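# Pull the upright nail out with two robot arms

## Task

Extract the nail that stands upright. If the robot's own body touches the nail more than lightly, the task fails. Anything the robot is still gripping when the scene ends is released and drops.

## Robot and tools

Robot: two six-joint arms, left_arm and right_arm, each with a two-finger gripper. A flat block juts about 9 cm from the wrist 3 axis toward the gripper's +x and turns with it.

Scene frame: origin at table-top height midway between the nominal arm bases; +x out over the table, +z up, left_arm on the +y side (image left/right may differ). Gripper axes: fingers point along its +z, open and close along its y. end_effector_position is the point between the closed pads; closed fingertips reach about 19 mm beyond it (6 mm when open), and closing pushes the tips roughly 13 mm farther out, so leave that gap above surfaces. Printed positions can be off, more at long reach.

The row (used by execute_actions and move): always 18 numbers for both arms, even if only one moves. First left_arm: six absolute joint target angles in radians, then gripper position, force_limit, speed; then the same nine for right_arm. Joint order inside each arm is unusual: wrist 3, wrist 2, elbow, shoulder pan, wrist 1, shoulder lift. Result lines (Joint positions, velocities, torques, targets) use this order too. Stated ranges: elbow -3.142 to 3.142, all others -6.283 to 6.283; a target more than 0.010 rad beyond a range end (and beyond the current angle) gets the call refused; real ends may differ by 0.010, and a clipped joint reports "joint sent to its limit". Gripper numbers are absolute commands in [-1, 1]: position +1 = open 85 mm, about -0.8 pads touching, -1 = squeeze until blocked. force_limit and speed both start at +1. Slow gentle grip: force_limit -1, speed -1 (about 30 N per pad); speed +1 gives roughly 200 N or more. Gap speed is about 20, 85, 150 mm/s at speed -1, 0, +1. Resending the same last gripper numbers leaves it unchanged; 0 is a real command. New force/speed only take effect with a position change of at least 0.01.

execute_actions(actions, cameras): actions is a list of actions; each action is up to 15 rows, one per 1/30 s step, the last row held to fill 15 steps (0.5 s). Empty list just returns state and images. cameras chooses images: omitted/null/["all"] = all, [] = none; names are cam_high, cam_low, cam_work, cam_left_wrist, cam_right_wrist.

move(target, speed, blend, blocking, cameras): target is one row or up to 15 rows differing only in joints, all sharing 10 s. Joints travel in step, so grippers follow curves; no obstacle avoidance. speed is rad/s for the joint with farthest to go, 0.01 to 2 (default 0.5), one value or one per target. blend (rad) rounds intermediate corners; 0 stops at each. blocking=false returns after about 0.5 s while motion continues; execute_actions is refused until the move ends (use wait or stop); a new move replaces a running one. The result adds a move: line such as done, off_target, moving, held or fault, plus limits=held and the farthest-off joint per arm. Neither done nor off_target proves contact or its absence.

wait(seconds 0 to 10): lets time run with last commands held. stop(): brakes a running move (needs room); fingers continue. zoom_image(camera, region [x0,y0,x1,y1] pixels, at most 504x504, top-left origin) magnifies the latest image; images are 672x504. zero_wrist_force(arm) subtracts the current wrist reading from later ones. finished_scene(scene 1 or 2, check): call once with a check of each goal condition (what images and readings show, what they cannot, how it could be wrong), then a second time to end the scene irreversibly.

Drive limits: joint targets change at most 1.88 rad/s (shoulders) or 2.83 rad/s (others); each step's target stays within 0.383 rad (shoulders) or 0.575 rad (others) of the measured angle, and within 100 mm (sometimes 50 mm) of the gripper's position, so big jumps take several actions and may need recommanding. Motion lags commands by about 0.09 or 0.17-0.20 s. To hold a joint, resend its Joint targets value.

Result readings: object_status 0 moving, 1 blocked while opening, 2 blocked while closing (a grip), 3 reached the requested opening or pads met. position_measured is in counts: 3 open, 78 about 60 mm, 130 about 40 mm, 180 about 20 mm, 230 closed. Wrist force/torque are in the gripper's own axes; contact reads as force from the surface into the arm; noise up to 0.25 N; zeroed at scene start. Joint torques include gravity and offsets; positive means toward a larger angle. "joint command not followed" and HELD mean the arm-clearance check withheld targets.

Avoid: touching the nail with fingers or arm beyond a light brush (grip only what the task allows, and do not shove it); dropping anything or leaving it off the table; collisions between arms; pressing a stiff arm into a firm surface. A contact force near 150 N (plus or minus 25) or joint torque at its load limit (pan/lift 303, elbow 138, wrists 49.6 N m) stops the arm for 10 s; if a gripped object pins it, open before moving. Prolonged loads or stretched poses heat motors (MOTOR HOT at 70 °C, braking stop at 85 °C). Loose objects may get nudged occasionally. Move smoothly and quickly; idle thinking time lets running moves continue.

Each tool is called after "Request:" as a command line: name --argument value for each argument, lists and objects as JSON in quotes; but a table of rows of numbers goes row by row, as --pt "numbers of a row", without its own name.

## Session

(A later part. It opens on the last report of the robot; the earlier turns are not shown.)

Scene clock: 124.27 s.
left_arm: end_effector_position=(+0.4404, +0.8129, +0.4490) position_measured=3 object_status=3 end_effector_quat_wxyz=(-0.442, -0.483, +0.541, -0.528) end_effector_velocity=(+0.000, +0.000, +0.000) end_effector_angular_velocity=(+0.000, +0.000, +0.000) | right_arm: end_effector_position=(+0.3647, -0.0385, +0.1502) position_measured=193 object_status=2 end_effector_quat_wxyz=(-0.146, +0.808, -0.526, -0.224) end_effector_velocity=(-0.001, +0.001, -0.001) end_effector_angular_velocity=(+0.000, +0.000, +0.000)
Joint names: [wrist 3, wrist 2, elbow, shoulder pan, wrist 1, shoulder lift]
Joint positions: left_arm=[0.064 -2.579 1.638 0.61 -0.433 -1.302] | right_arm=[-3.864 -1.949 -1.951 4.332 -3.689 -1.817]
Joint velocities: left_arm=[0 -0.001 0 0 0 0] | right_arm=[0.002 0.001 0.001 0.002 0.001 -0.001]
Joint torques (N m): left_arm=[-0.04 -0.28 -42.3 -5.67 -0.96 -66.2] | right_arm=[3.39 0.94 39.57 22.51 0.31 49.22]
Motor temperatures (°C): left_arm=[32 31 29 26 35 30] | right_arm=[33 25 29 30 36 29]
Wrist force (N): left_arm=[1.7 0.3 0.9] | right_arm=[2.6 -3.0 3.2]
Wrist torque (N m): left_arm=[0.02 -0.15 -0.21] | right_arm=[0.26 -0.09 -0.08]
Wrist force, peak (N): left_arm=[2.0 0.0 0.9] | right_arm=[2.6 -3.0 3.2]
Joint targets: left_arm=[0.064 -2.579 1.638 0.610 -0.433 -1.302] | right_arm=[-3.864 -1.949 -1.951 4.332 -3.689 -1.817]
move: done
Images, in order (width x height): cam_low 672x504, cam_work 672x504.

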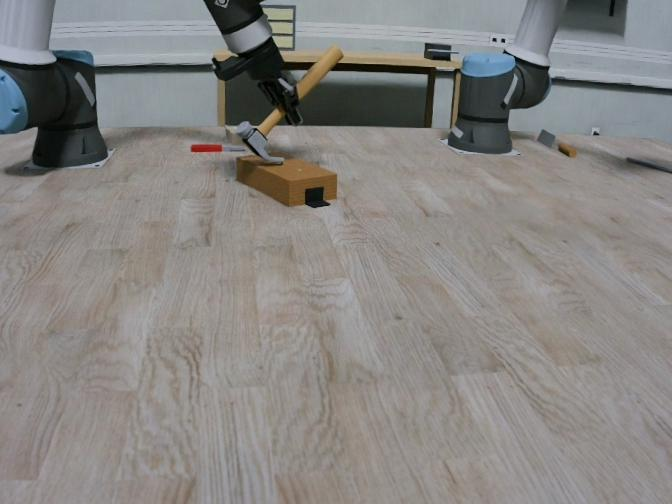

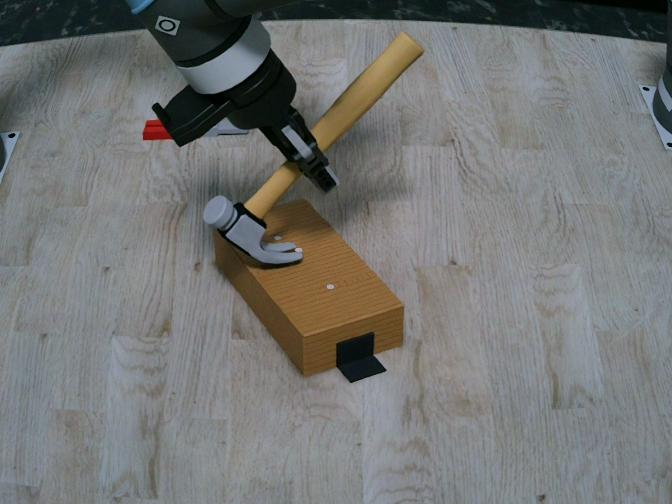

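Request:
move --pt "0.064 -2.579 1.638 0.610 -0.433 -1.302 1 1 1 -3.8762 -1.9536 -1.9582 4.3197 -3.6914 -1.8123 -1 1 1" --pt "0.064 -2.579 1.638 0.610 -0.433 -1.302 1 1 1 -3.8762 -1.9536 -1.9594 4.3197 -3.6866 -1.8161 -1 1 1" --speed 0.03 --cameras '["cam_work","cam_low"]'

Request:
zoom_image --camera "cam_work" --region '[200, 205, 340, 310]'

Request:
zoom_image --camera "cam_low" --region '[240, 125, 320, 185]'

Scene clock: 125.87 s.
left_arm: end_effector_position=(+0.4404, +0.8129, +0.4490) position_measured=3 object_status=3 end_effector_quat_wxyz=(-0.442, -0.483, +0.541, -0.528) end_effector_velocity=(+0.000, +0.000, +0.000) end_effector_angular_velocity=(+0.000, -0.001, -0.001) | right_arm: end_effector_position=(+0.3685, -0.0459, +0.1474) position_measured=193 object_status=2 end_effector_quat_wxyz=(-0.146, +0.808, -0.526, -0.224) end_effector_velocity=(+0.000, +0.000, -0.001) end_effector_angular_velocity=(+0.000, +0.000, +0.001)
Joint names: [wrist 3, wrist 2, elbow, shoulder pan, wrist 1, shoulder lift]
Joint positions: left_arm=[0.064 -2.579 1.638 0.61 -0.433 -1.302] | right_arm=[-3.876 -1.954 -1.959 4.32 -3.687 -1.816]
Joint velocities: left_arm=[0 0 0 -0.001 0 -0.001] | right_arm=[0 0 -0.001 0.001 0.002 -0.001]
Joint torques (N m): left_arm=[0.6 -0.48 -43.51 -5.5 -1.27 -69.8] | right_arm=[-3.15 -4.03 26.18 -17.21 0.62 48.44]
Motor temperatures (°C): left_arm=[32 31 29 26 35 30] | right_arm=[33 25 29 30 36 29]
Wrist force (N): left_arm=[2.0 0.2 0.8] | right_arm=[-0.4 1.1 4.4]
Wrist torque (N m): left_arm=[0.01 -0.21 -0.21] | right_arm=[0.03 -0.31 0.13]
Wrist force, peak (N): left_arm=[2.0 0.2 1.0] | right_arm=[2.7 -3.1 3.4]
Joint targets: left_arm=[0.064 -2.579 1.638 0.610 -0.433 -1.302] | right_arm=[-3.876 -1.954 -1.959 4.320 -3.687 -1.816]
move: done
Images, in order (width x height): cam_low 672x504, cam_work 672x504.

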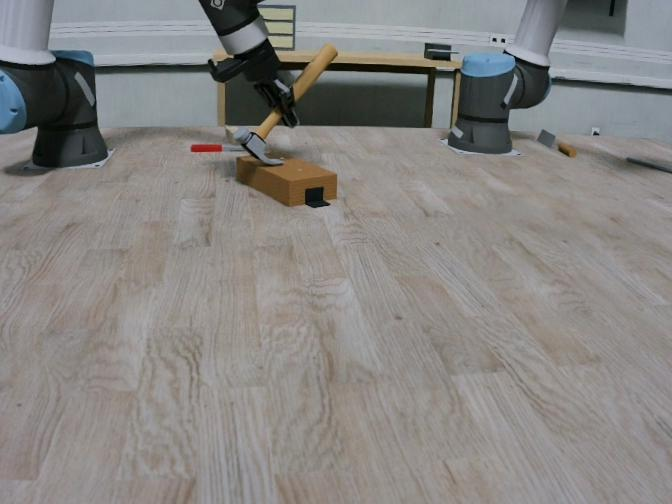

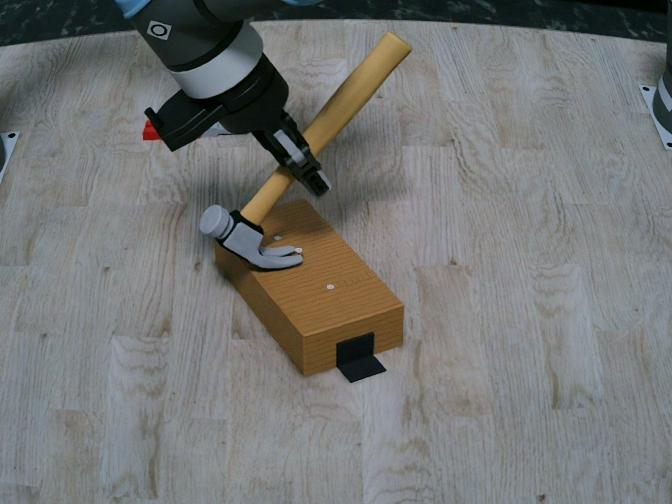

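Scaled by 3.600 from the camera's 672x504 image, which has a finer 960x720 frame.

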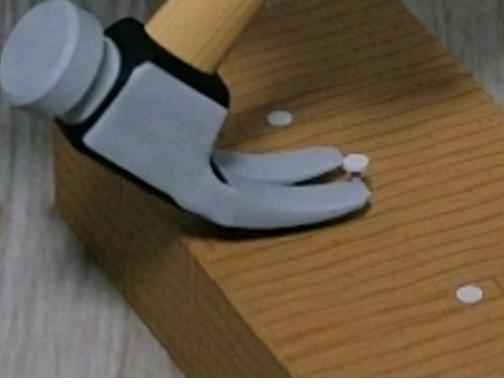

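Scaled by 6.300 from the camera's 672x504 image, which has a finer 960x720 frame.

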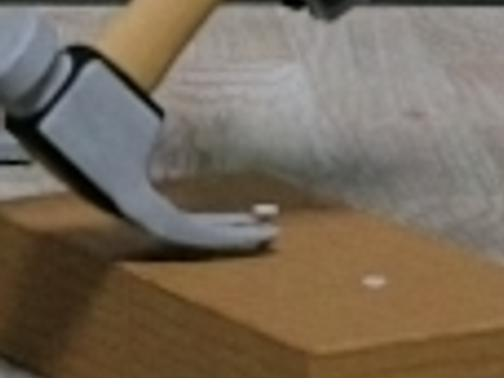

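Request:
move --pt "0.064 -2.579 1.638 0.610 -0.433 -1.302 1 1 1 -3.8672 -1.9501 -1.9543 4.3288 -3.6850 -1.8194 -1 1 1" --speed 0.03 --cameras '["cam_work","cam_low"]'

Request:
zoom_image --camera "cam_work" --region '[200, 205, 340, 310]'

Request:
zoom_image --camera "cam_low" --region '[240, 125, 320, 185]'

Scene clock: 126.87 s.
left_arm: end_effector_position=(+0.4404, +0.8129, +0.4490) position_measured=3 object_status=3 end_effector_quat_wxyz=(-0.442, -0.483, +0.541, -0.528) end_effector_velocity=(+0.000, +0.000, +0.000) end_effector_angular_velocity=(+0.000, +0.000, -0.001) | right_arm: end_effector_position=(+0.3660, -0.0402, +0.1473) position_measured=193 object_status=2 end_effector_quat_wxyz=(-0.146, +0.808, -0.526, -0.224) end_effector_velocity=(-0.001, +0.001, -0.001) end_effector_angular_velocity=(+0.000, +0.000, +0.000)
Joint names: [wrist 3, wrist 2, elbow, shoulder pan, wrist 1, shoulder lift]
Joint positions: left_arm=[0.064 -2.579 1.638 0.61 -0.433 -1.302] | right_arm=[-3.867 -1.95 -1.954 4.329 -3.685 -1.819]
Joint velocities: left_arm=[0 0.001 0 0 0 -0.001] | right_arm=[0.002 0.001 0.001 0.002 0.001 -0.002]
Joint torques (N m): left_arm=[-0.11 -0.47 -42.96 -5.16 -1.03 -64.56] | right_arm=[3.17 0.41 38.65 24.72 0.02 51.43]
Motor temperatures (°C): left_arm=[32 31 29 26 35 30] | right_arm=[33 25 29 30 36 29]
Wrist force (N): left_arm=[1.5 0.3 0.9] | right_arm=[2.8 -3.9 3.4]
Wrist torque (N m): left_arm=[0.03 -0.13 -0.21] | right_arm=[0.31 -0.06 -0.13]
Wrist force, peak (N): left_arm=[2.0 0.3 0.9] | right_arm=[2.8 -3.9 3.4]
Joint targets: left_arm=[0.064 -2.579 1.638 0.610 -0.433 -1.302] | right_arm=[-3.867 -1.950 -1.954 4.329 -3.685 -1.819]
move: done
Images, in order (width x height): cam_low 672x504, cam_work 672x504.

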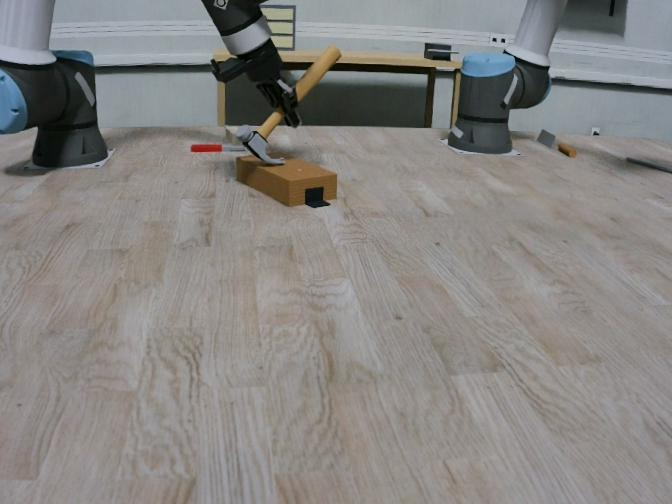

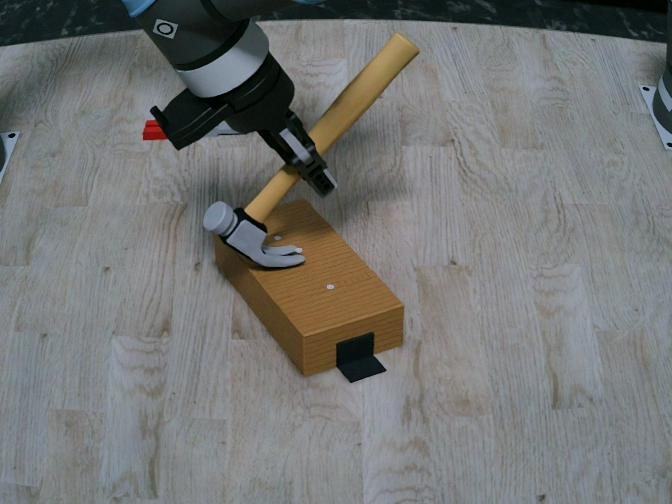

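Scaled by 3.600 from the camera's 672x504 image, which has a finer 960x720 frame.

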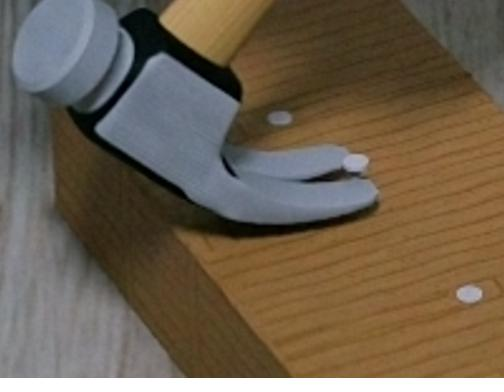

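Scaled by 6.300 from the camera's 672x504 image, which has a finer 960x720 frame.

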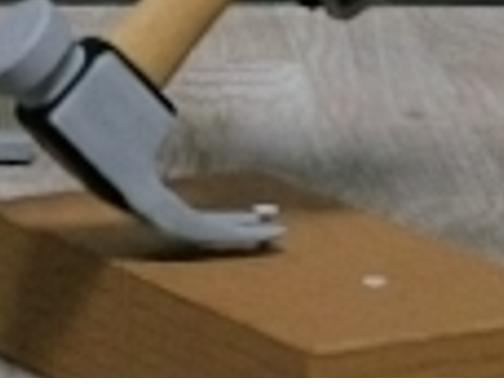

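Request:
move --pt "0.064 -2.579 1.638 0.610 -0.433 -1.302 1 1 1 -3.8582 -1.9467 -1.9492 4.3379 -3.6834 -1.8227 -1 1 1" --speed 0.03 --cameras '["cam_work","cam_low"]'

Request:
zoom_image --camera "cam_work" --region '[200, 205, 340, 310]'

Request:
zoom_image --camera "cam_low" --region '[240, 125, 320, 185]'

Scene clock: 127.90 s.
left_arm: end_effector_position=(+0.4404, +0.8129, +0.4490) position_measured=3 object_status=3 end_effector_quat_wxyz=(-0.442, -0.483, +0.541, -0.528) end_effector_velocity=(+0.000, +0.000, +0.000) end_effector_angular_velocity=(+0.001, -0.001, +0.000) | right_arm: end_effector_position=(+0.3633, -0.0345, +0.1473) position_measured=193 object_status=2 end_effector_quat_wxyz=(-0.146, +0.808, -0.526, -0.224) end_effector_velocity=(+0.000, +0.001, -0.001) end_effector_angular_velocity=(-0.001, +0.001, -0.001)
Joint names: [wrist 3, wrist 2, elbow, shoulder pan, wrist 1, shoulder lift]
Joint positions: left_arm=[0.064 -2.579 1.638 0.61 -0.433 -1.302] | right_arm=[-3.858 -1.947 -1.949 4.338 -3.683 -1.823]
Joint velocities: left_arm=[0 0 -0.001 0.001 0 0] | right_arm=[0.002 0.001 0.001 0.002 0 -0.002]
Joint torques (N m): left_arm=[-0.29 -0.49 -42.81 -7.58 -1.12 -65.62] | right_arm=[3.3 0.63 38.42 23.08 -0.27 50.25]
Motor temperatures (°C): left_arm=[32 31 29 26 35 30] | right_arm=[33 25 29 30 36 29]
Wrist force (N): left_arm=[1.8 0.4 1.0] | right_arm=[2.3 -4.6 3.0]
Wrist torque (N m): left_arm=[0.05 -0.18 -0.21] | right_arm=[0.28 -0.07 -0.19]
Wrist force, peak (N): left_arm=[1.8 0.4 1.0] | right_arm=[3.2 -4.3 3.3]
Joint targets: left_arm=[0.064 -2.579 1.638 0.610 -0.433 -1.302] | right_arm=[-3.858 -1.947 -1.949 4.338 -3.683 -1.823]
move: done
Images, in order (width x height): cam_low 672x504, cam_work 672x504.

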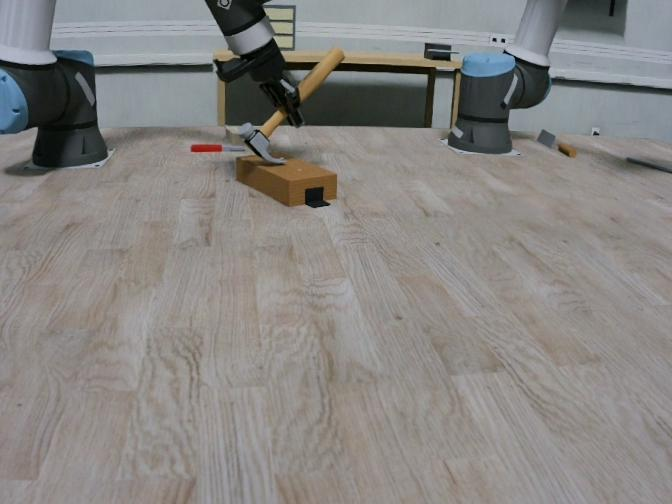

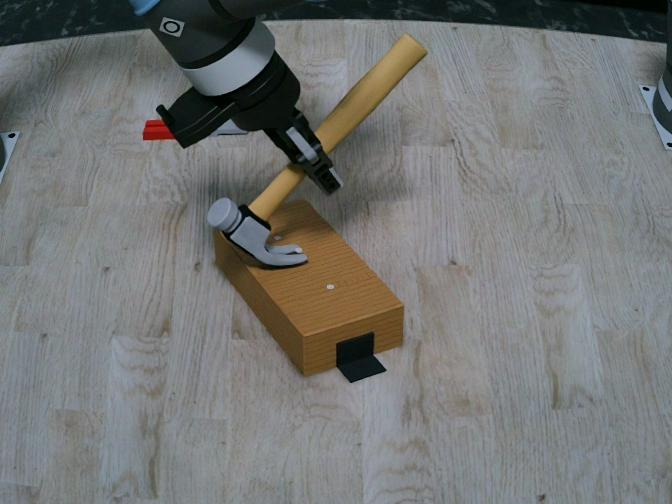

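Scaled by 3.600 from the camera's 672x504 image, which has a finer 960x720 frame.

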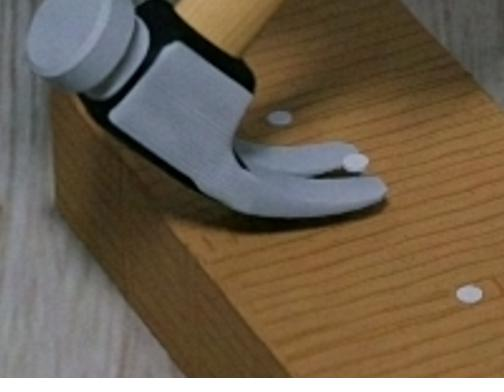

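Scaled by 6.300 from the camera's 672x504 image, which has a finer 960x720 frame.

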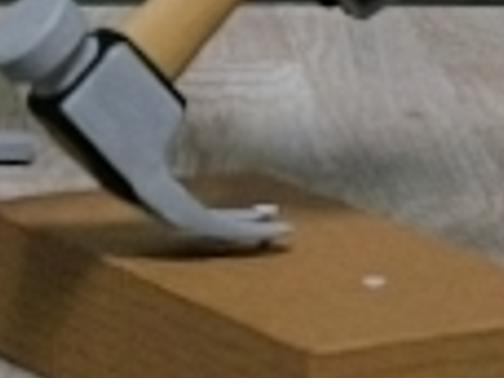

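Request:
move --pt "0.064 -2.579 1.638 0.610 -0.433 -1.302 1 1 1 -3.8582 -1.9467 -1.9484 4.3379 -3.6866 -1.8202 -1 1 1" --pt "0.064 -2.579 1.638 0.610 -0.433 -1.302 1 1 1 -3.8456 -1.9419 -1.9413 4.3506 -3.6844 -1.8248 -1 1 1" --speed 0.03 --cameras '["cam_work","cam_low","cam_left_wrist"]'

Request:
zoom_image --camera "cam_work" --region '[200, 205, 340, 310]'

Request:
zoom_image --camera "cam_low" --region '[240, 125, 320, 185]'

Request:
zoom_image --camera "cam_left_wrist" --region '[340, 260, 420, 320]'

Scene clock: 129.53 s.
left_arm: end_effector_position=(+0.4404, +0.8129, +0.4490) position_measured=3 object_status=3 end_effector_quat_wxyz=(-0.442, -0.483, +0.541, -0.528) end_effector_velocity=(+0.000, +0.000, +0.000) end_effector_angular_velocity=(+0.000, +0.000, +0.001) | right_arm: end_effector_position=(+0.3593, -0.0270, +0.1490) position_measured=193 object_status=2 end_effector_quat_wxyz=(-0.146, +0.808, -0.526, -0.224) end_effector_velocity=(+0.000, +0.001, +0.000) end_effector_angular_velocity=(+0.002, +0.000, -0.001)
Joint names: [wrist 3, wrist 2, elbow, shoulder pan, wrist 1, shoulder lift]
Joint positions: left_arm=[0.064 -2.579 1.638 0.61 -0.433 -1.302] | right_arm=[-3.846 -1.942 -1.941 4.35 -3.684 -1.825]
Joint velocities: left_arm=[0 0 0.001 0.001 0 0] | right_arm=[0.001 0 0.001 0 0.002 0]
Joint torques (N m): left_arm=[0.13 -0.68 -42.48 -3.72 -1.89 -66.06] | right_arm=[3.06 -3.55 55.8 29.56 1.49 72.8]
Motor temperatures (°C): left_arm=[32 31 29 26 35 30] | right_arm=[33 25 29 30 36 29]
Wrist force (N): left_arm=[1.7 0.3 0.6] | right_arm=[26.5 -4.8 26.5]
Wrist torque (N m): left_arm=[0.04 -0.16 -0.21] | right_arm=[0.14 -0.35 -0.07]
Wrist force, peak (N): left_arm=[2.1 0.3 0.7] | right_arm=[26.5 -4.8 26.5]
Joint targets: left_arm=[0.064 -2.579 1.638 0.610 -0.433 -1.302] | right_arm=[-3.846 -1.942 -1.941 4.351 -3.684 -1.825]
move: done
Images, in order (width x height): cam_low 672x504, cam_work 672x504, cam_left_wrist 672x504.

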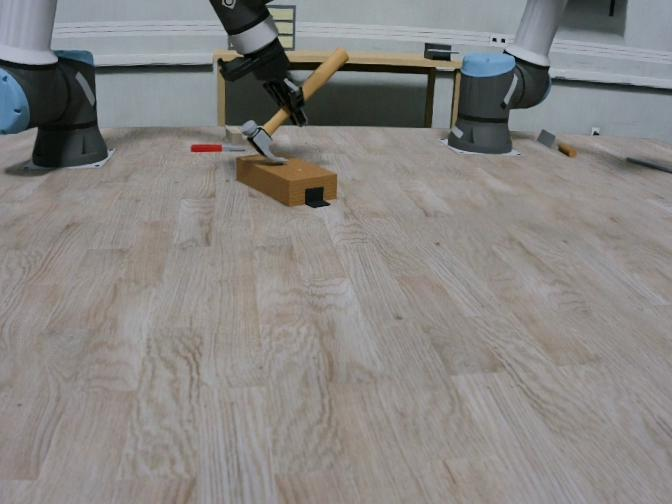

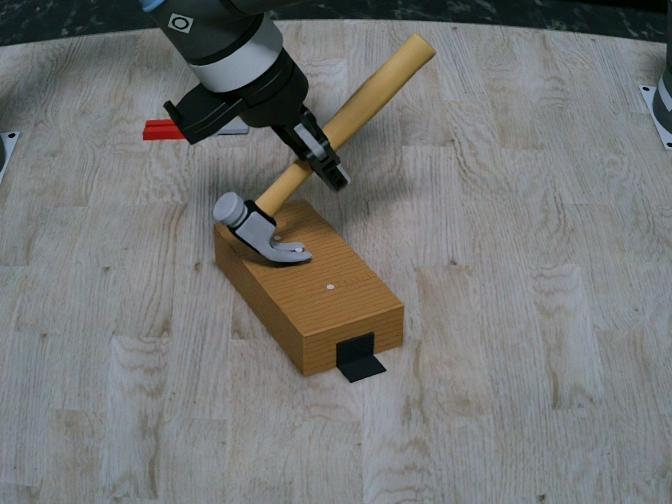

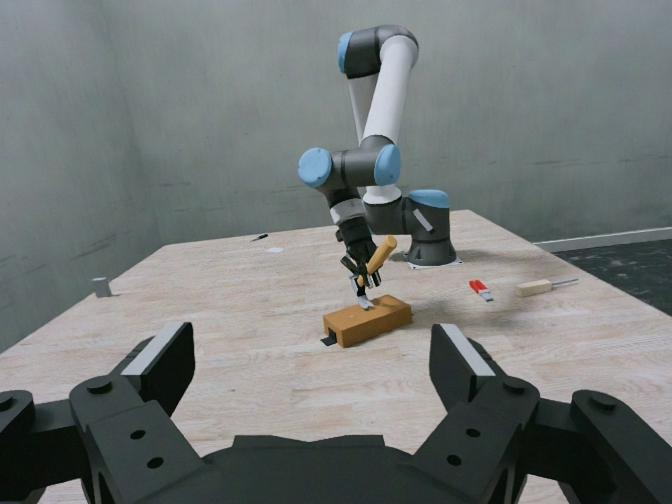

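Scaled by 3.600 from the camera's 672x504 image, which has a finer 960x720 frame.

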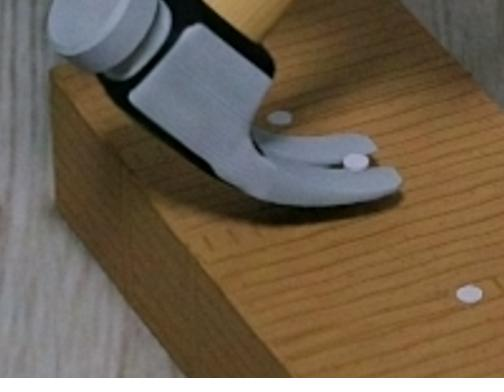

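Scaled by 6.300 from the camera's 672x504 image, which has a finer 960x720 frame.

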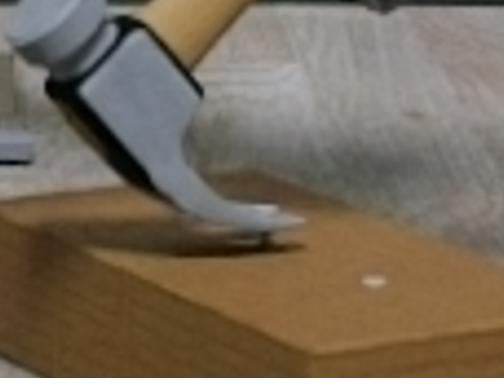

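Scaled by 6.300 from the camera's 672x504 image, which has a finer 960x720 frame.

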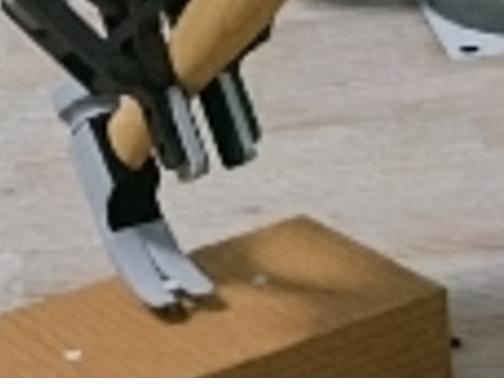

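Request:
move --pt "0.064 -2.579 1.638 0.610 -0.433 -1.302 1 1 1 -3.8456 -1.9419 -1.9395 4.3506 -3.6916 -1.8192 -1 1 1" --speed 0.02 --cameras '["cam_work","cam_low"]'

Request:
zoom_image --camera "cam_work" --region '[200, 205, 340, 310]'

Request:
zoom_image --camera "cam_low" --region '[240, 125, 320, 185]'

Scene clock: 130.60 s.
left_arm: end_effector_position=(+0.4404, +0.8129, +0.4490) position_measured=3 object_status=3 end_effector_quat_wxyz=(-0.442, -0.483, +0.541, -0.528) end_effector_velocity=(+0.000, +0.000, -0.001) end_effector_angular_velocity=(-0.001, +0.002, -0.001) | right_arm: end_effector_position=(+0.3591, -0.0276, +0.1533) position_measured=193 object_status=2 end_effector_quat_wxyz=(-0.146, +0.808, -0.526, -0.224) end_effector_velocity=(-0.001, +0.000, +0.000) end_effector_angular_velocity=(-0.002, +0.001, +0.002)
Joint names: [wrist 3, wrist 2, elbow, shoulder pan, wrist 1, shoulder lift]
Joint positions: left_arm=[0.064 -2.579 1.638 0.61 -0.433 -1.302] | right_arm=[-3.846 -1.942 -1.94 4.351 -3.691 -1.819]
Joint velocities: left_arm=[0 0.001 0 0 0 0.002] | right_arm=[0.001 0 0.001 0.002 -0.002 0]
Joint torques (N m): left_arm=[-0.1 -0.42 -43.16 -3.89 -1.6 -65.75] | right_arm=[2.73 -14.86 79.83 31.03 -6.13 130.91]
Motor temperatures (°C): left_arm=[32 31 29 26 35 30] | right_arm=[33 25 29 30 36 29]
Wrist force (N): left_arm=[1.8 0.1 0.8] | right_arm=[61.6 -7.9 66.3]
Wrist torque (N m): left_arm=[-0.01 -0.17 -0.21] | right_arm=[0.17 -1.07 -0.09]
Wrist force, peak (N): left_arm=[1.8 0.2 1.0] | right_arm=[61.6 -7.9 66.3]
Joint targets: left_arm=[0.064 -2.579 1.638 0.610 -0.433 -1.302] | right_arm=[-3.846 -1.942 -1.940 4.351 -3.692 -1.819]
move: done
Images, in order (width x height): cam_low 672x504, cam_work 672x504.

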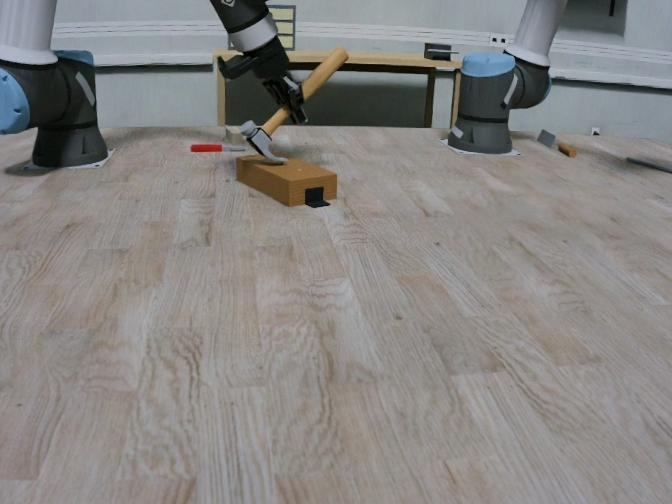

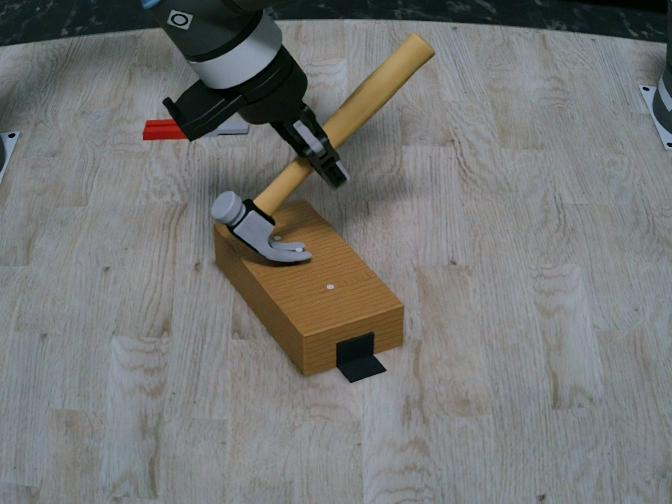

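Scaled by 3.600 from the camera's 672x504 image, which has a finer 960x720 frame.

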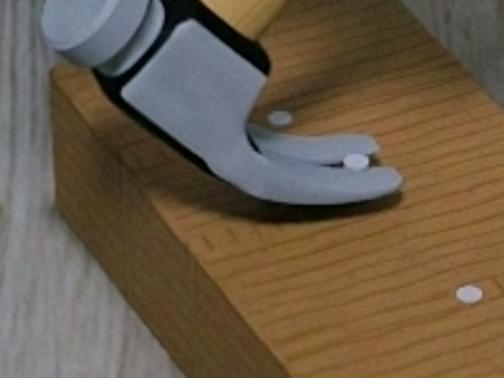

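Scaled by 6.300 from the camera's 672x504 image, which has a finer 960x720 frame.

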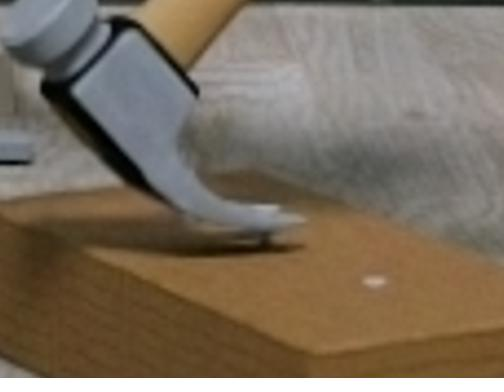

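Request:
move --pt "0.064 -2.579 1.638 0.610 -0.433 -1.302 1 1 1 -3.8456 -1.9419 -1.9387 4.3506 -3.6948 -1.8167 -1 1 1" --speed 0.02 --cameras '[]'

Request:
move --pt "0.064 -2.579 1.638 0.610 -0.433 -1.302 1 1 1 -3.8456 -1.9419 -1.9381 4.3506 -3.6972 -1.8148 -1 1 1" --speed 0.02 --cameras '["cam_work","cam_low"]'

Request:
zoom_image --camera "cam_low" --region '[240, 125, 320, 185]'

Scene clock: 131.63 s.
left_arm: end_effector_position=(+0.4404, +0.8129, +0.4490) position_measured=3 object_status=3 end_effector_quat_wxyz=(-0.442, -0.483, +0.541, -0.528) end_effector_velocity=(+0.000, +0.000, +0.000) end_effector_angular_velocity=(+0.000, +0.000, +0.000) | right_arm: end_effector_position=(+0.3589, -0.0279, +0.1553) position_measured=193 object_status=2 end_effector_quat_wxyz=(-0.146, +0.808, -0.526, -0.224) end_effector_velocity=(-0.001, +0.001, +0.001) end_effector_angular_velocity=(+0.002, -0.001, +0.001)
Joint names: [wrist 3, wrist 2, elbow, shoulder pan, wrist 1, shoulder lift]
Joint positions: left_arm=[0.064 -2.579 1.638 0.61 -0.433 -1.302] | right_arm=[-3.846 -1.942 -1.939 4.351 -3.695 -1.817]
Joint velocities: left_arm=[0 0 0 0 0 0] | right_arm=[0 0 0 0.001 0 0.002]
Joint torques (N m): left_arm=[-0.07 -0.65 -42.99 -5.36 -1.44 -64.98] | right_arm=[1.88 -15.49 86.66 31.26 -5.88 138.85]
Motor temperatures (°C): left_arm=[32 31 29 26 35 30] | right_arm=[33 25 29 30 36 29]
Wrist force (N): left_arm=[1.7 0.4 0.7] | right_arm=[71.5 -9.5 78.1]
Wrist torque (N m): left_arm=[0.04 -0.17 -0.22] | right_arm=[0.08 -1.25 -0.10]
Wrist force, peak (N): left_arm=[1.9 0.2 0.9] | right_arm=[72.0 -9.3 78.6]
Joint targets: left_arm=[0.064 -2.579 1.638 0.610 -0.433 -1.302] | right_arm=[-3.846 -1.942 -1.939 4.351 -3.695 -1.817]
move: done
No camera images: "cameras" was empty.

Scene clock: 132.33 s.
left_arm: end_effector_position=(+0.4404, +0.8129, +0.4490) position_measured=3 object_status=3 end_effector_quat_wxyz=(-0.442, -0.483, +0.541, -0.528) end_effector_velocity=(+0.001, +0.000, -0.001) end_effector_angular_velocity=(-0.001, +0.002, +0.000) | right_arm: end_effector_position=(+0.3588, -0.0282, +0.1568) position_measured=193 object_status=2 end_effector_quat_wxyz=(-0.146, +0.808, -0.525, -0.224) end_effector_velocity=(+0.000, +0.000, +0.001) end_effector_angular_velocity=(+0.001, -0.001, +0.001)
Joint names: [wrist 3, wrist 2, elbow, shoulder pan, wrist 1, shoulder lift]
Joint positions: left_arm=[0.064 -2.579 1.638 0.61 -0.433 -1.302] | right_arm=[-3.846 -1.942 -1.938 4.351 -3.697 -1.815]
Joint velocities: left_arm=[0 -0.001 0 -0.001 0 0.002] | right_arm=[0 0 0 0 0 0.001]
Joint torques (N m): left_arm=[-0.24 -0.43 -42.07 -3.04 -1.46 -66.33] | right_arm=[1.59 -14.2 88.43 30.92 -5.67 139.58]
Motor temperatures (°C): left_arm=[32 31 29 26 35 30] | right_arm=[33 25 29 30 36 29]
Wrist force (N): left_arm=[1.6 0.0 0.9] | right_arm=[73.6 -10.1 80.4]
Wrist torque (N m): left_arm=[-0.03 -0.15 -0.22] | right_arm=[0.05 -1.25 -0.11]
Wrist force, peak (N): left_arm=[1.9 0.0 0.7] | right_arm=[75.0 -10.1 82.4]
Joint targets: left_arm=[0.064 -2.579 1.638 0.610 -0.433 -1.302] | right_arm=[-3.846 -1.942 -1.938 4.351 -3.697 -1.815]
move: done
Images, in order (width x height): cam_low 672x504, cam_work 672x504.

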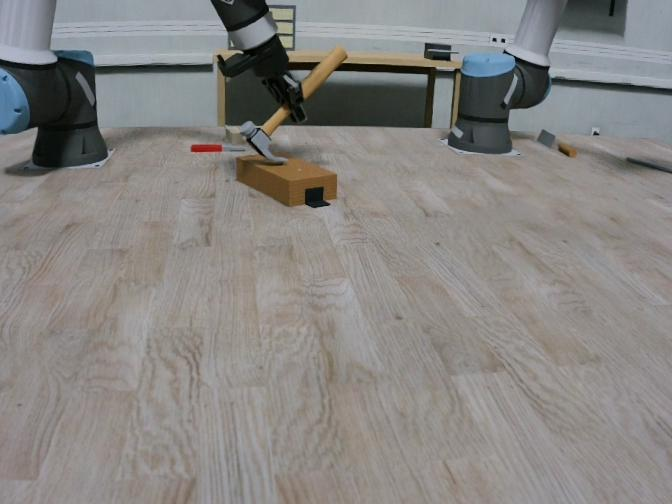

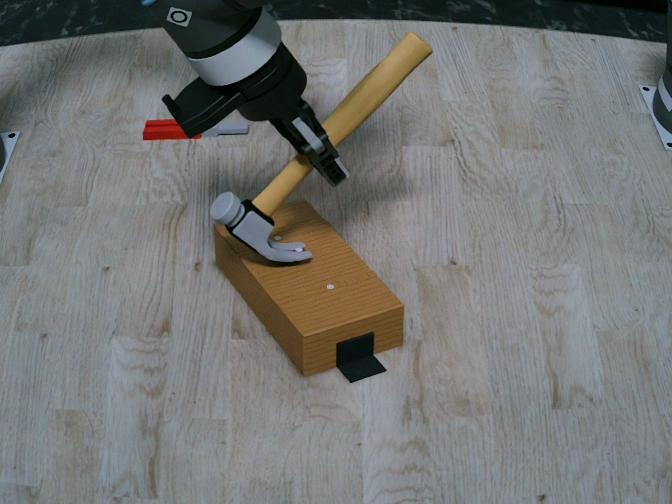

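Scaled by 6.300 from the camera's 672x504 image, which has a finer 960x720 frame.

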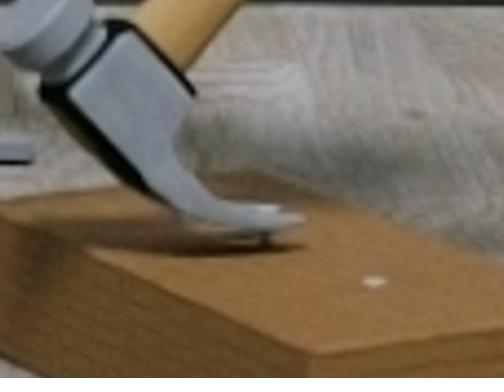

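Request:
move --pt "0.064 -2.579 1.638 0.610 -0.433 -1.302 1 1 1 -3.8456 -1.9419 -1.9369 4.3506 -3.7020 -1.8110 -1 1 1" --speed 0.01 --cameras '[]'

Request:
move --pt "0.064 -2.579 1.638 0.610 -0.433 -1.302 1 1 1 -3.8456 -1.9419 -1.9361 4.3506 -3.7052 -1.8085 -1 1 1" --speed 0.01 --cameras '["cam_work","cam_low"]'

Request:
zoom_image --camera "cam_low" --region '[240, 125, 320, 185]'

Request:
zoom_image --camera "cam_work" --region '[200, 205, 340, 310]'

Scene clock: 133.50 s.
left_arm: end_effector_position=(+0.4404, +0.8129, +0.4490) position_measured=3 object_status=3 end_effector_quat_wxyz=(-0.442, -0.483, +0.541, -0.528) end_effector_velocity=(+0.000, +0.000, +0.001) end_effector_angular_velocity=(+0.001, -0.002, +0.000) | right_arm: end_effector_position=(+0.3586, -0.0287, +0.1596) position_measured=193 object_status=2 end_effector_quat_wxyz=(-0.146, +0.808, -0.525, -0.224) end_effector_velocity=(-0.001, +0.001, +0.002) end_effector_angular_velocity=(+0.002, -0.001, +0.002)
Joint names: [wrist 3, wrist 2, elbow, shoulder pan, wrist 1, shoulder lift]
Joint positions: left_arm=[0.064 -2.579 1.638 0.61 -0.433 -1.302] | right_arm=[-3.846 -1.942 -1.937 4.351 -3.702 -1.811]
Joint velocities: left_arm=[0 0 -0.001 0 0 -0.001] | right_arm=[0 0 0.001 0.002 -0.001 0.002]
Joint torques (N m): left_arm=[0.01 -1.18 -42.21 -5.45 -1.44 -65.03] | right_arm=[0.59 -16.53 99 32.08 -5.52 152.99]
Motor temperatures (°C): left_arm=[32 31 29 26 35 30] | right_arm=[33 25 29 30 36 29]
Wrist force (N): left_arm=[1.5 0.0 0.7] | right_arm=[87.3 -11.4 97.0]
Wrist torque (N m): left_arm=[-0.02 -0.13 -0.21] | right_arm=[0.05 -1.41 -0.09]
Wrist force, peak (N): left_arm=[2.0 0.1 0.9] | right_arm=[89.2 -12.3 99.4]
Joint targets: left_arm=[0.064 -2.579 1.638 0.610 -0.433 -1.302] | right_arm=[-3.846 -1.942 -1.937 4.351 -3.702 -1.811]
move: done
No camera images: "cameras" was empty.

Scene clock: 134.00 s.
left_arm: end_effector_position=(+0.4404, +0.8129, +0.4490) position_measured=3 object_status=3 end_effector_quat_wxyz=(-0.442, -0.483, +0.541, -0.528) end_effector_velocity=(+0.000, +0.001, -0.001) end_effector_angular_velocity=(-0.001, +0.002, +0.001) | right_arm: end_effector_position=(+0.3591, -0.0288, +0.1566) position_measured=193 object_status=2 end_effector_quat_wxyz=(-0.146, +0.808, -0.526, -0.224) end_effector_velocity=(+0.000, +0.000, +0.000) end_effector_angular_velocity=(+0.001, +0.000, +0.000)
Joint names: [wrist 3, wrist 2, elbow, shoulder pan, wrist 1, shoulder lift]
Joint positions: left_arm=[0.064 -2.579 1.638 0.61 -0.433 -1.302] | right_arm=[-3.846 -1.941 -1.939 4.35 -3.696 -1.814]
Joint velocities: left_arm=[0 0 0 0.001 0 0.002] | right_arm=[0 0 0 0 0.001 0]
Joint torques (N m): left_arm=[0.29 -0.28 -42.59 -4.44 -1.45 -66.6] | right_arm=[0.16 -0.26 31.99 2.56 -3.9 63.63]
Motor temperatures (°C): left_arm=[32 31 29 26 35 30] | right_arm=[33 25 29 30 36 29]
Wrist force (N): left_arm=[1.6 0.2 0.7] | right_arm=[-0.4 0.7 3.5]
Wrist torque (N m): left_arm=[0.01 -0.15 -0.21] | right_arm=[0.01 -0.27 0.14]
Wrist force, peak (N): left_arm=[2.1 0.3 0.7] | right_arm=[89.7 -11.9 99.6]
Joint targets: left_arm=[0.064 -2.579 1.638 0.610 -0.433 -1.302] | right_arm=[-3.846 -1.941 -1.939 4.350 -3.697 -1.814]
Tool commands: left_gripper/position=+1.0 left_gripper/force_limit=+1.0 left_gripper/speed=+1.0 right_gripper/position=-1.0 right_gripper/force_limit=+1.0 right_gripper/speed=+1.0
FORCE FAULT: contact force on the right arm reached its limit, and that arm stopped. The contact can be on any part of that arm, not only on its tool. That arm's remaining commands of this call were not run. That arm is still stopped at the end of this call. That arm stays stopped for about 10 more seconds. Until then a move that you send moves the other arm only, and its call returns only when the move has ended. Once the stop has ended, the next robot result says so. If the stop ends while you think or write, that arm runs what you send next. While its stop runs, an arm takes no new command, but its gripper still runs the gripper command that each later call begins with. Until it ends, the stop uses up actions while you think or wait. An arm that is not stopped still takes commands.
move: fault (right_arm)
Images, in order (width x height): cam_low 672x504, cam_work 672x504.

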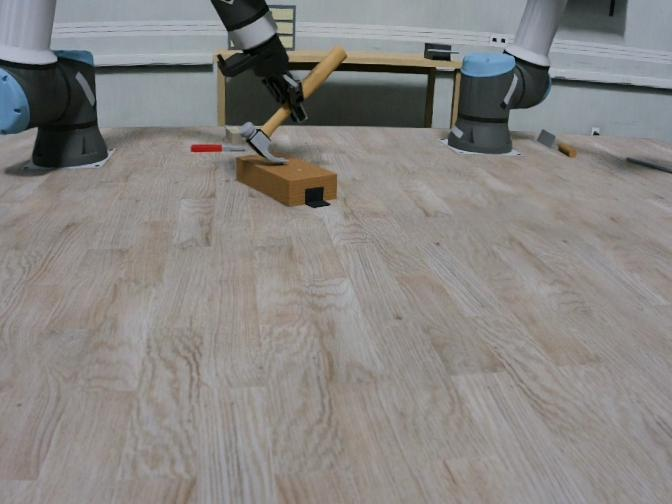

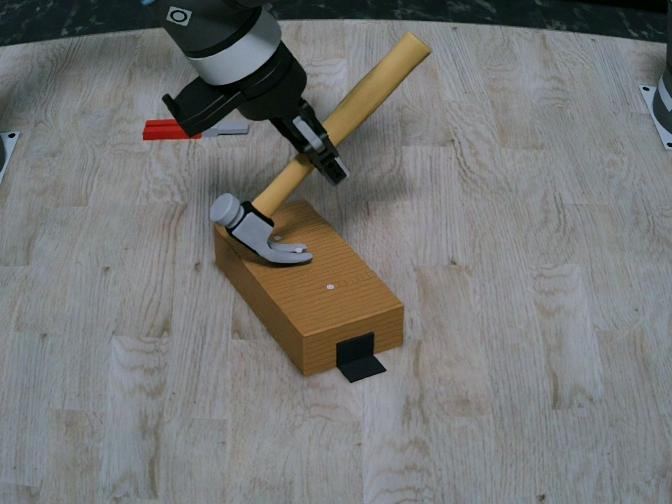

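Scaled by 6.300 from the camera's 672x504 image, which has a finer 960x720 frame.

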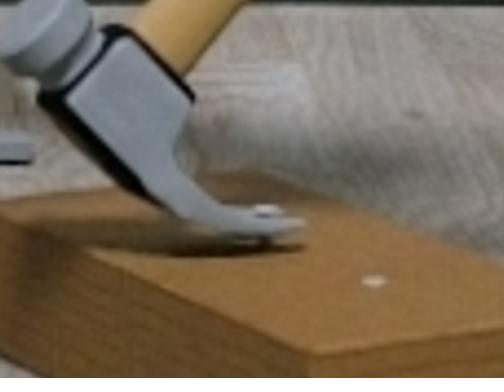

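Scaled by 3.600 from the camera's 672x504 image, which has a finer 960x720 frame.

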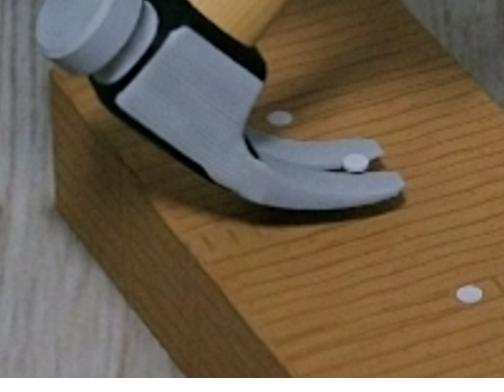

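Request:
wait --seconds 10 --cameras '[]'

Request:
move --pt "0.064 -2.579 1.638 0.610 -0.433 -1.302 1 1 1 -3.8456 -1.9419 -1.9417 4.3506 -3.6824 -1.8263 -1 1 1" --pt "0.064 -2.579 1.638 0.610 -0.433 -1.302 1 1 1 -3.8386 -1.9392 -1.9376 4.3578 -3.6812 -1.8289 -1 1 1" --speed 0.03 --cameras '["cam_work","cam_low"]'

Request:
zoom_image --camera "cam_low" --region '[240, 125, 320, 185]'

Request:
zoom_image --camera "cam_work" --region '[200, 205, 340, 310]'

Scene clock: 145.40 s.
left_arm: end_effector_position=(+0.4404, +0.8129, +0.4490) position_measured=3 object_status=3 end_effector_quat_wxyz=(-0.442, -0.483, +0.541, -0.528) end_effector_velocity=(+0.000, +0.000, +0.000) end_effector_angular_velocity=(+0.000, +0.000, +0.000) | right_arm: end_effector_position=(+0.3591, -0.0288, +0.1566) position_measured=193 object_status=2 end_effector_quat_wxyz=(-0.146, +0.808, -0.526, -0.224) end_effector_velocity=(+0.000, +0.001, +0.000) end_effector_angular_velocity=(+0.001, -0.001, +0.001)
Joint names: [wrist 3, wrist 2, elbow, shoulder pan, wrist 1, shoulder lift]
Joint positions: left_arm=[0.064 -2.579 1.638 0.61 -0.433 -1.302] | right_arm=[-3.846 -1.941 -1.939 4.35 -3.696 -1.814]
Joint velocities: left_arm=[0 0.001 0 0 0 0.001] | right_arm=[0 0 0 0.001 0.001 0]
Joint torques (N m): left_arm=[-0.08 -0.52 -42.66 -4.08 -0.64 -66.52] | right_arm=[0.03 -0.39 32.48 2.18 -4.11 62.67]
Motor temperatures (°C): left_arm=[32 31 29 26 35 30] | right_arm=[33 25 29 30 36 29]
Wrist force (N): left_arm=[1.6 0.0 0.6] | right_arm=[-0.5 1.0 4.0]
Wrist torque (N m): left_arm=[-0.01 -0.14 -0.21] | right_arm=[0.07 -0.29 0.14]
Wrist force, peak (N): left_arm=[1.9 0.1 1.1] | right_arm=[-0.3 0.5 4.5]
Joint targets: left_arm=[0.064 -2.579 1.638 0.610 -0.433 -1.302] | right_arm=[-3.846 -1.941 -1.939 4.350 -3.697 -1.814]
Tool commands: left_gripper/position=+1.0 left_gripper/force_limit=+1.0 left_gripper/speed=+1.0 right_gripper/position=-1.0 right_gripper/force_limit=+1.0 right_gripper/speed=+1.0
FORCE FAULT, CONTINUED: the right arm's stop, for the force fault that an earlier result reported, is over. The rest of the stop counts as 19 of the actions that you can send in this scene. During its stop the right arm's controller moved it back a little. That arm now holds where it stands, not its last command. That arm accepts commands again.
wait: 10.00 s; at rest from the start
No camera images: "cameras" was empty.

Scene clock: 146.40 s.
left_arm: end_effector_position=(+0.4404, +0.8129, +0.4490) position_measured=3 object_status=3 end_effector_quat_wxyz=(-0.442, -0.483, +0.541, -0.528) end_effector_velocity=(+0.000, +0.000, +0.001) end_effector_angular_velocity=(+0.001, -0.003, +0.001) | right_arm: end_effector_position=(+0.3572, -0.0221, +0.1480) position_measured=193 object_status=2 end_effector_quat_wxyz=(-0.146, +0.808, -0.525, -0.224) end_effector_velocity=(+0.001, +0.001, +0.000) end_effector_angular_velocity=(+0.000, +0.000, -0.002)
Joint names: [wrist 3, wrist 2, elbow, shoulder pan, wrist 1, shoulder lift]
Joint positions: left_arm=[0.064 -2.579 1.638 0.61 -0.433 -1.302] | right_arm=[-3.839 -1.939 -1.938 4.358 -3.681 -1.829]
Joint velocities: left_arm=[0.001 -0.001 -0.001 0 0 -0.002] | right_arm=[0.002 0 0.001 -0.001 0 -0.001]
Joint torques (N m): left_arm=[-0.11 -0.3 -43.11 -4.15 -0.62 -65.56] | right_arm=[3.54 3.7 29.2 21.07 -1.17 39.02]
Motor temperatures (°C): left_arm=[31 31 29 26 35 30] | right_arm=[33 25 29 30 36 29]
Wrist force (N): left_arm=[1.6 0.3 0.6] | right_arm=[-12.4 -3.4 -9.0]
Wrist torque (N m): left_arm=[0.02 -0.15 -0.21] | right_arm=[0.18 -0.02 -0.08]
Wrist force, peak (N): left_arm=[1.9 -0.2 0.9] | right_arm=[-34.9 -3.5 -32.1]
Joint targets: left_arm=[0.064 -2.579 1.638 0.610 -0.433 -1.302] | right_arm=[-3.839 -1.939 -1.938 4.358 -3.681 -1.829]
move: done
Images, in order (width x height): cam_low 672x504, cam_work 672x504.

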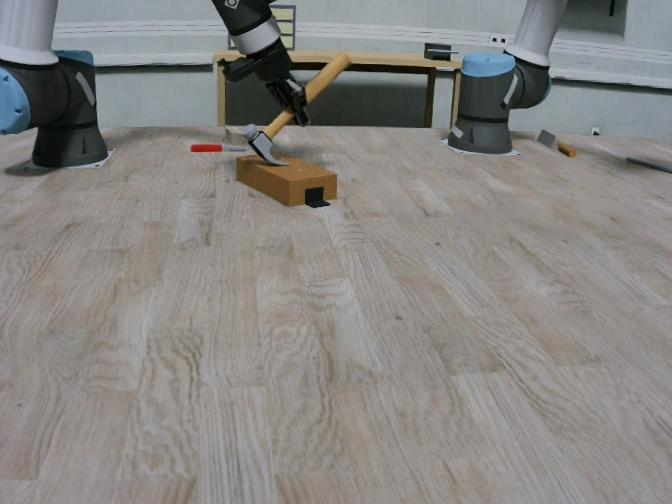

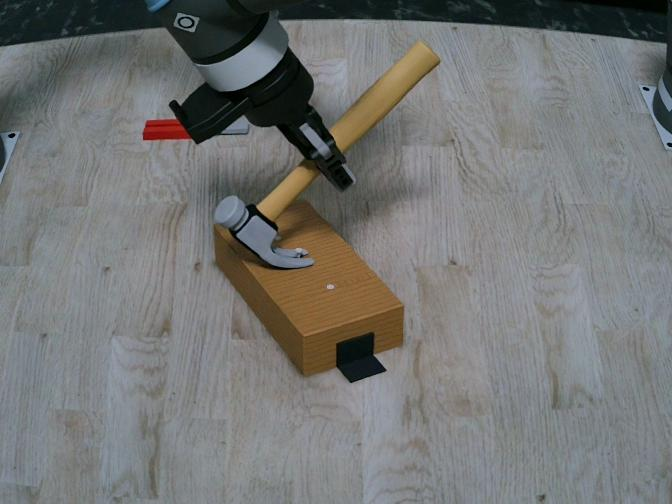

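Scaled by 6.300 from the camera's 672x504 image, which has a finer 960x720 frame.

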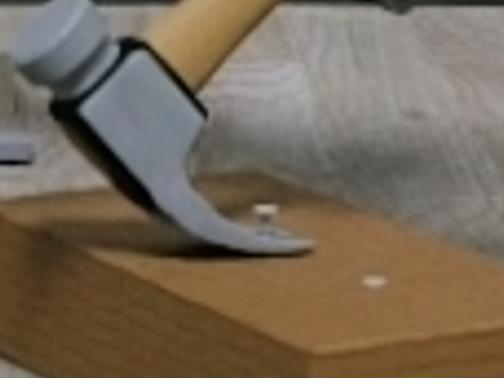

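Scaled by 3.600 from the camera's 672x504 image, which has a finer 960x720 frame.

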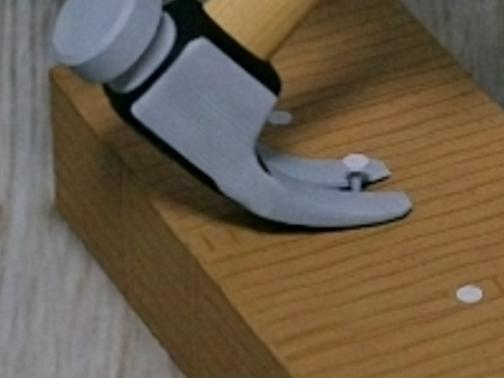

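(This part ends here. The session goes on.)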